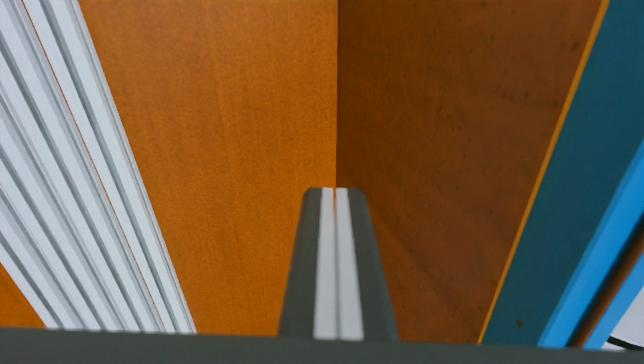

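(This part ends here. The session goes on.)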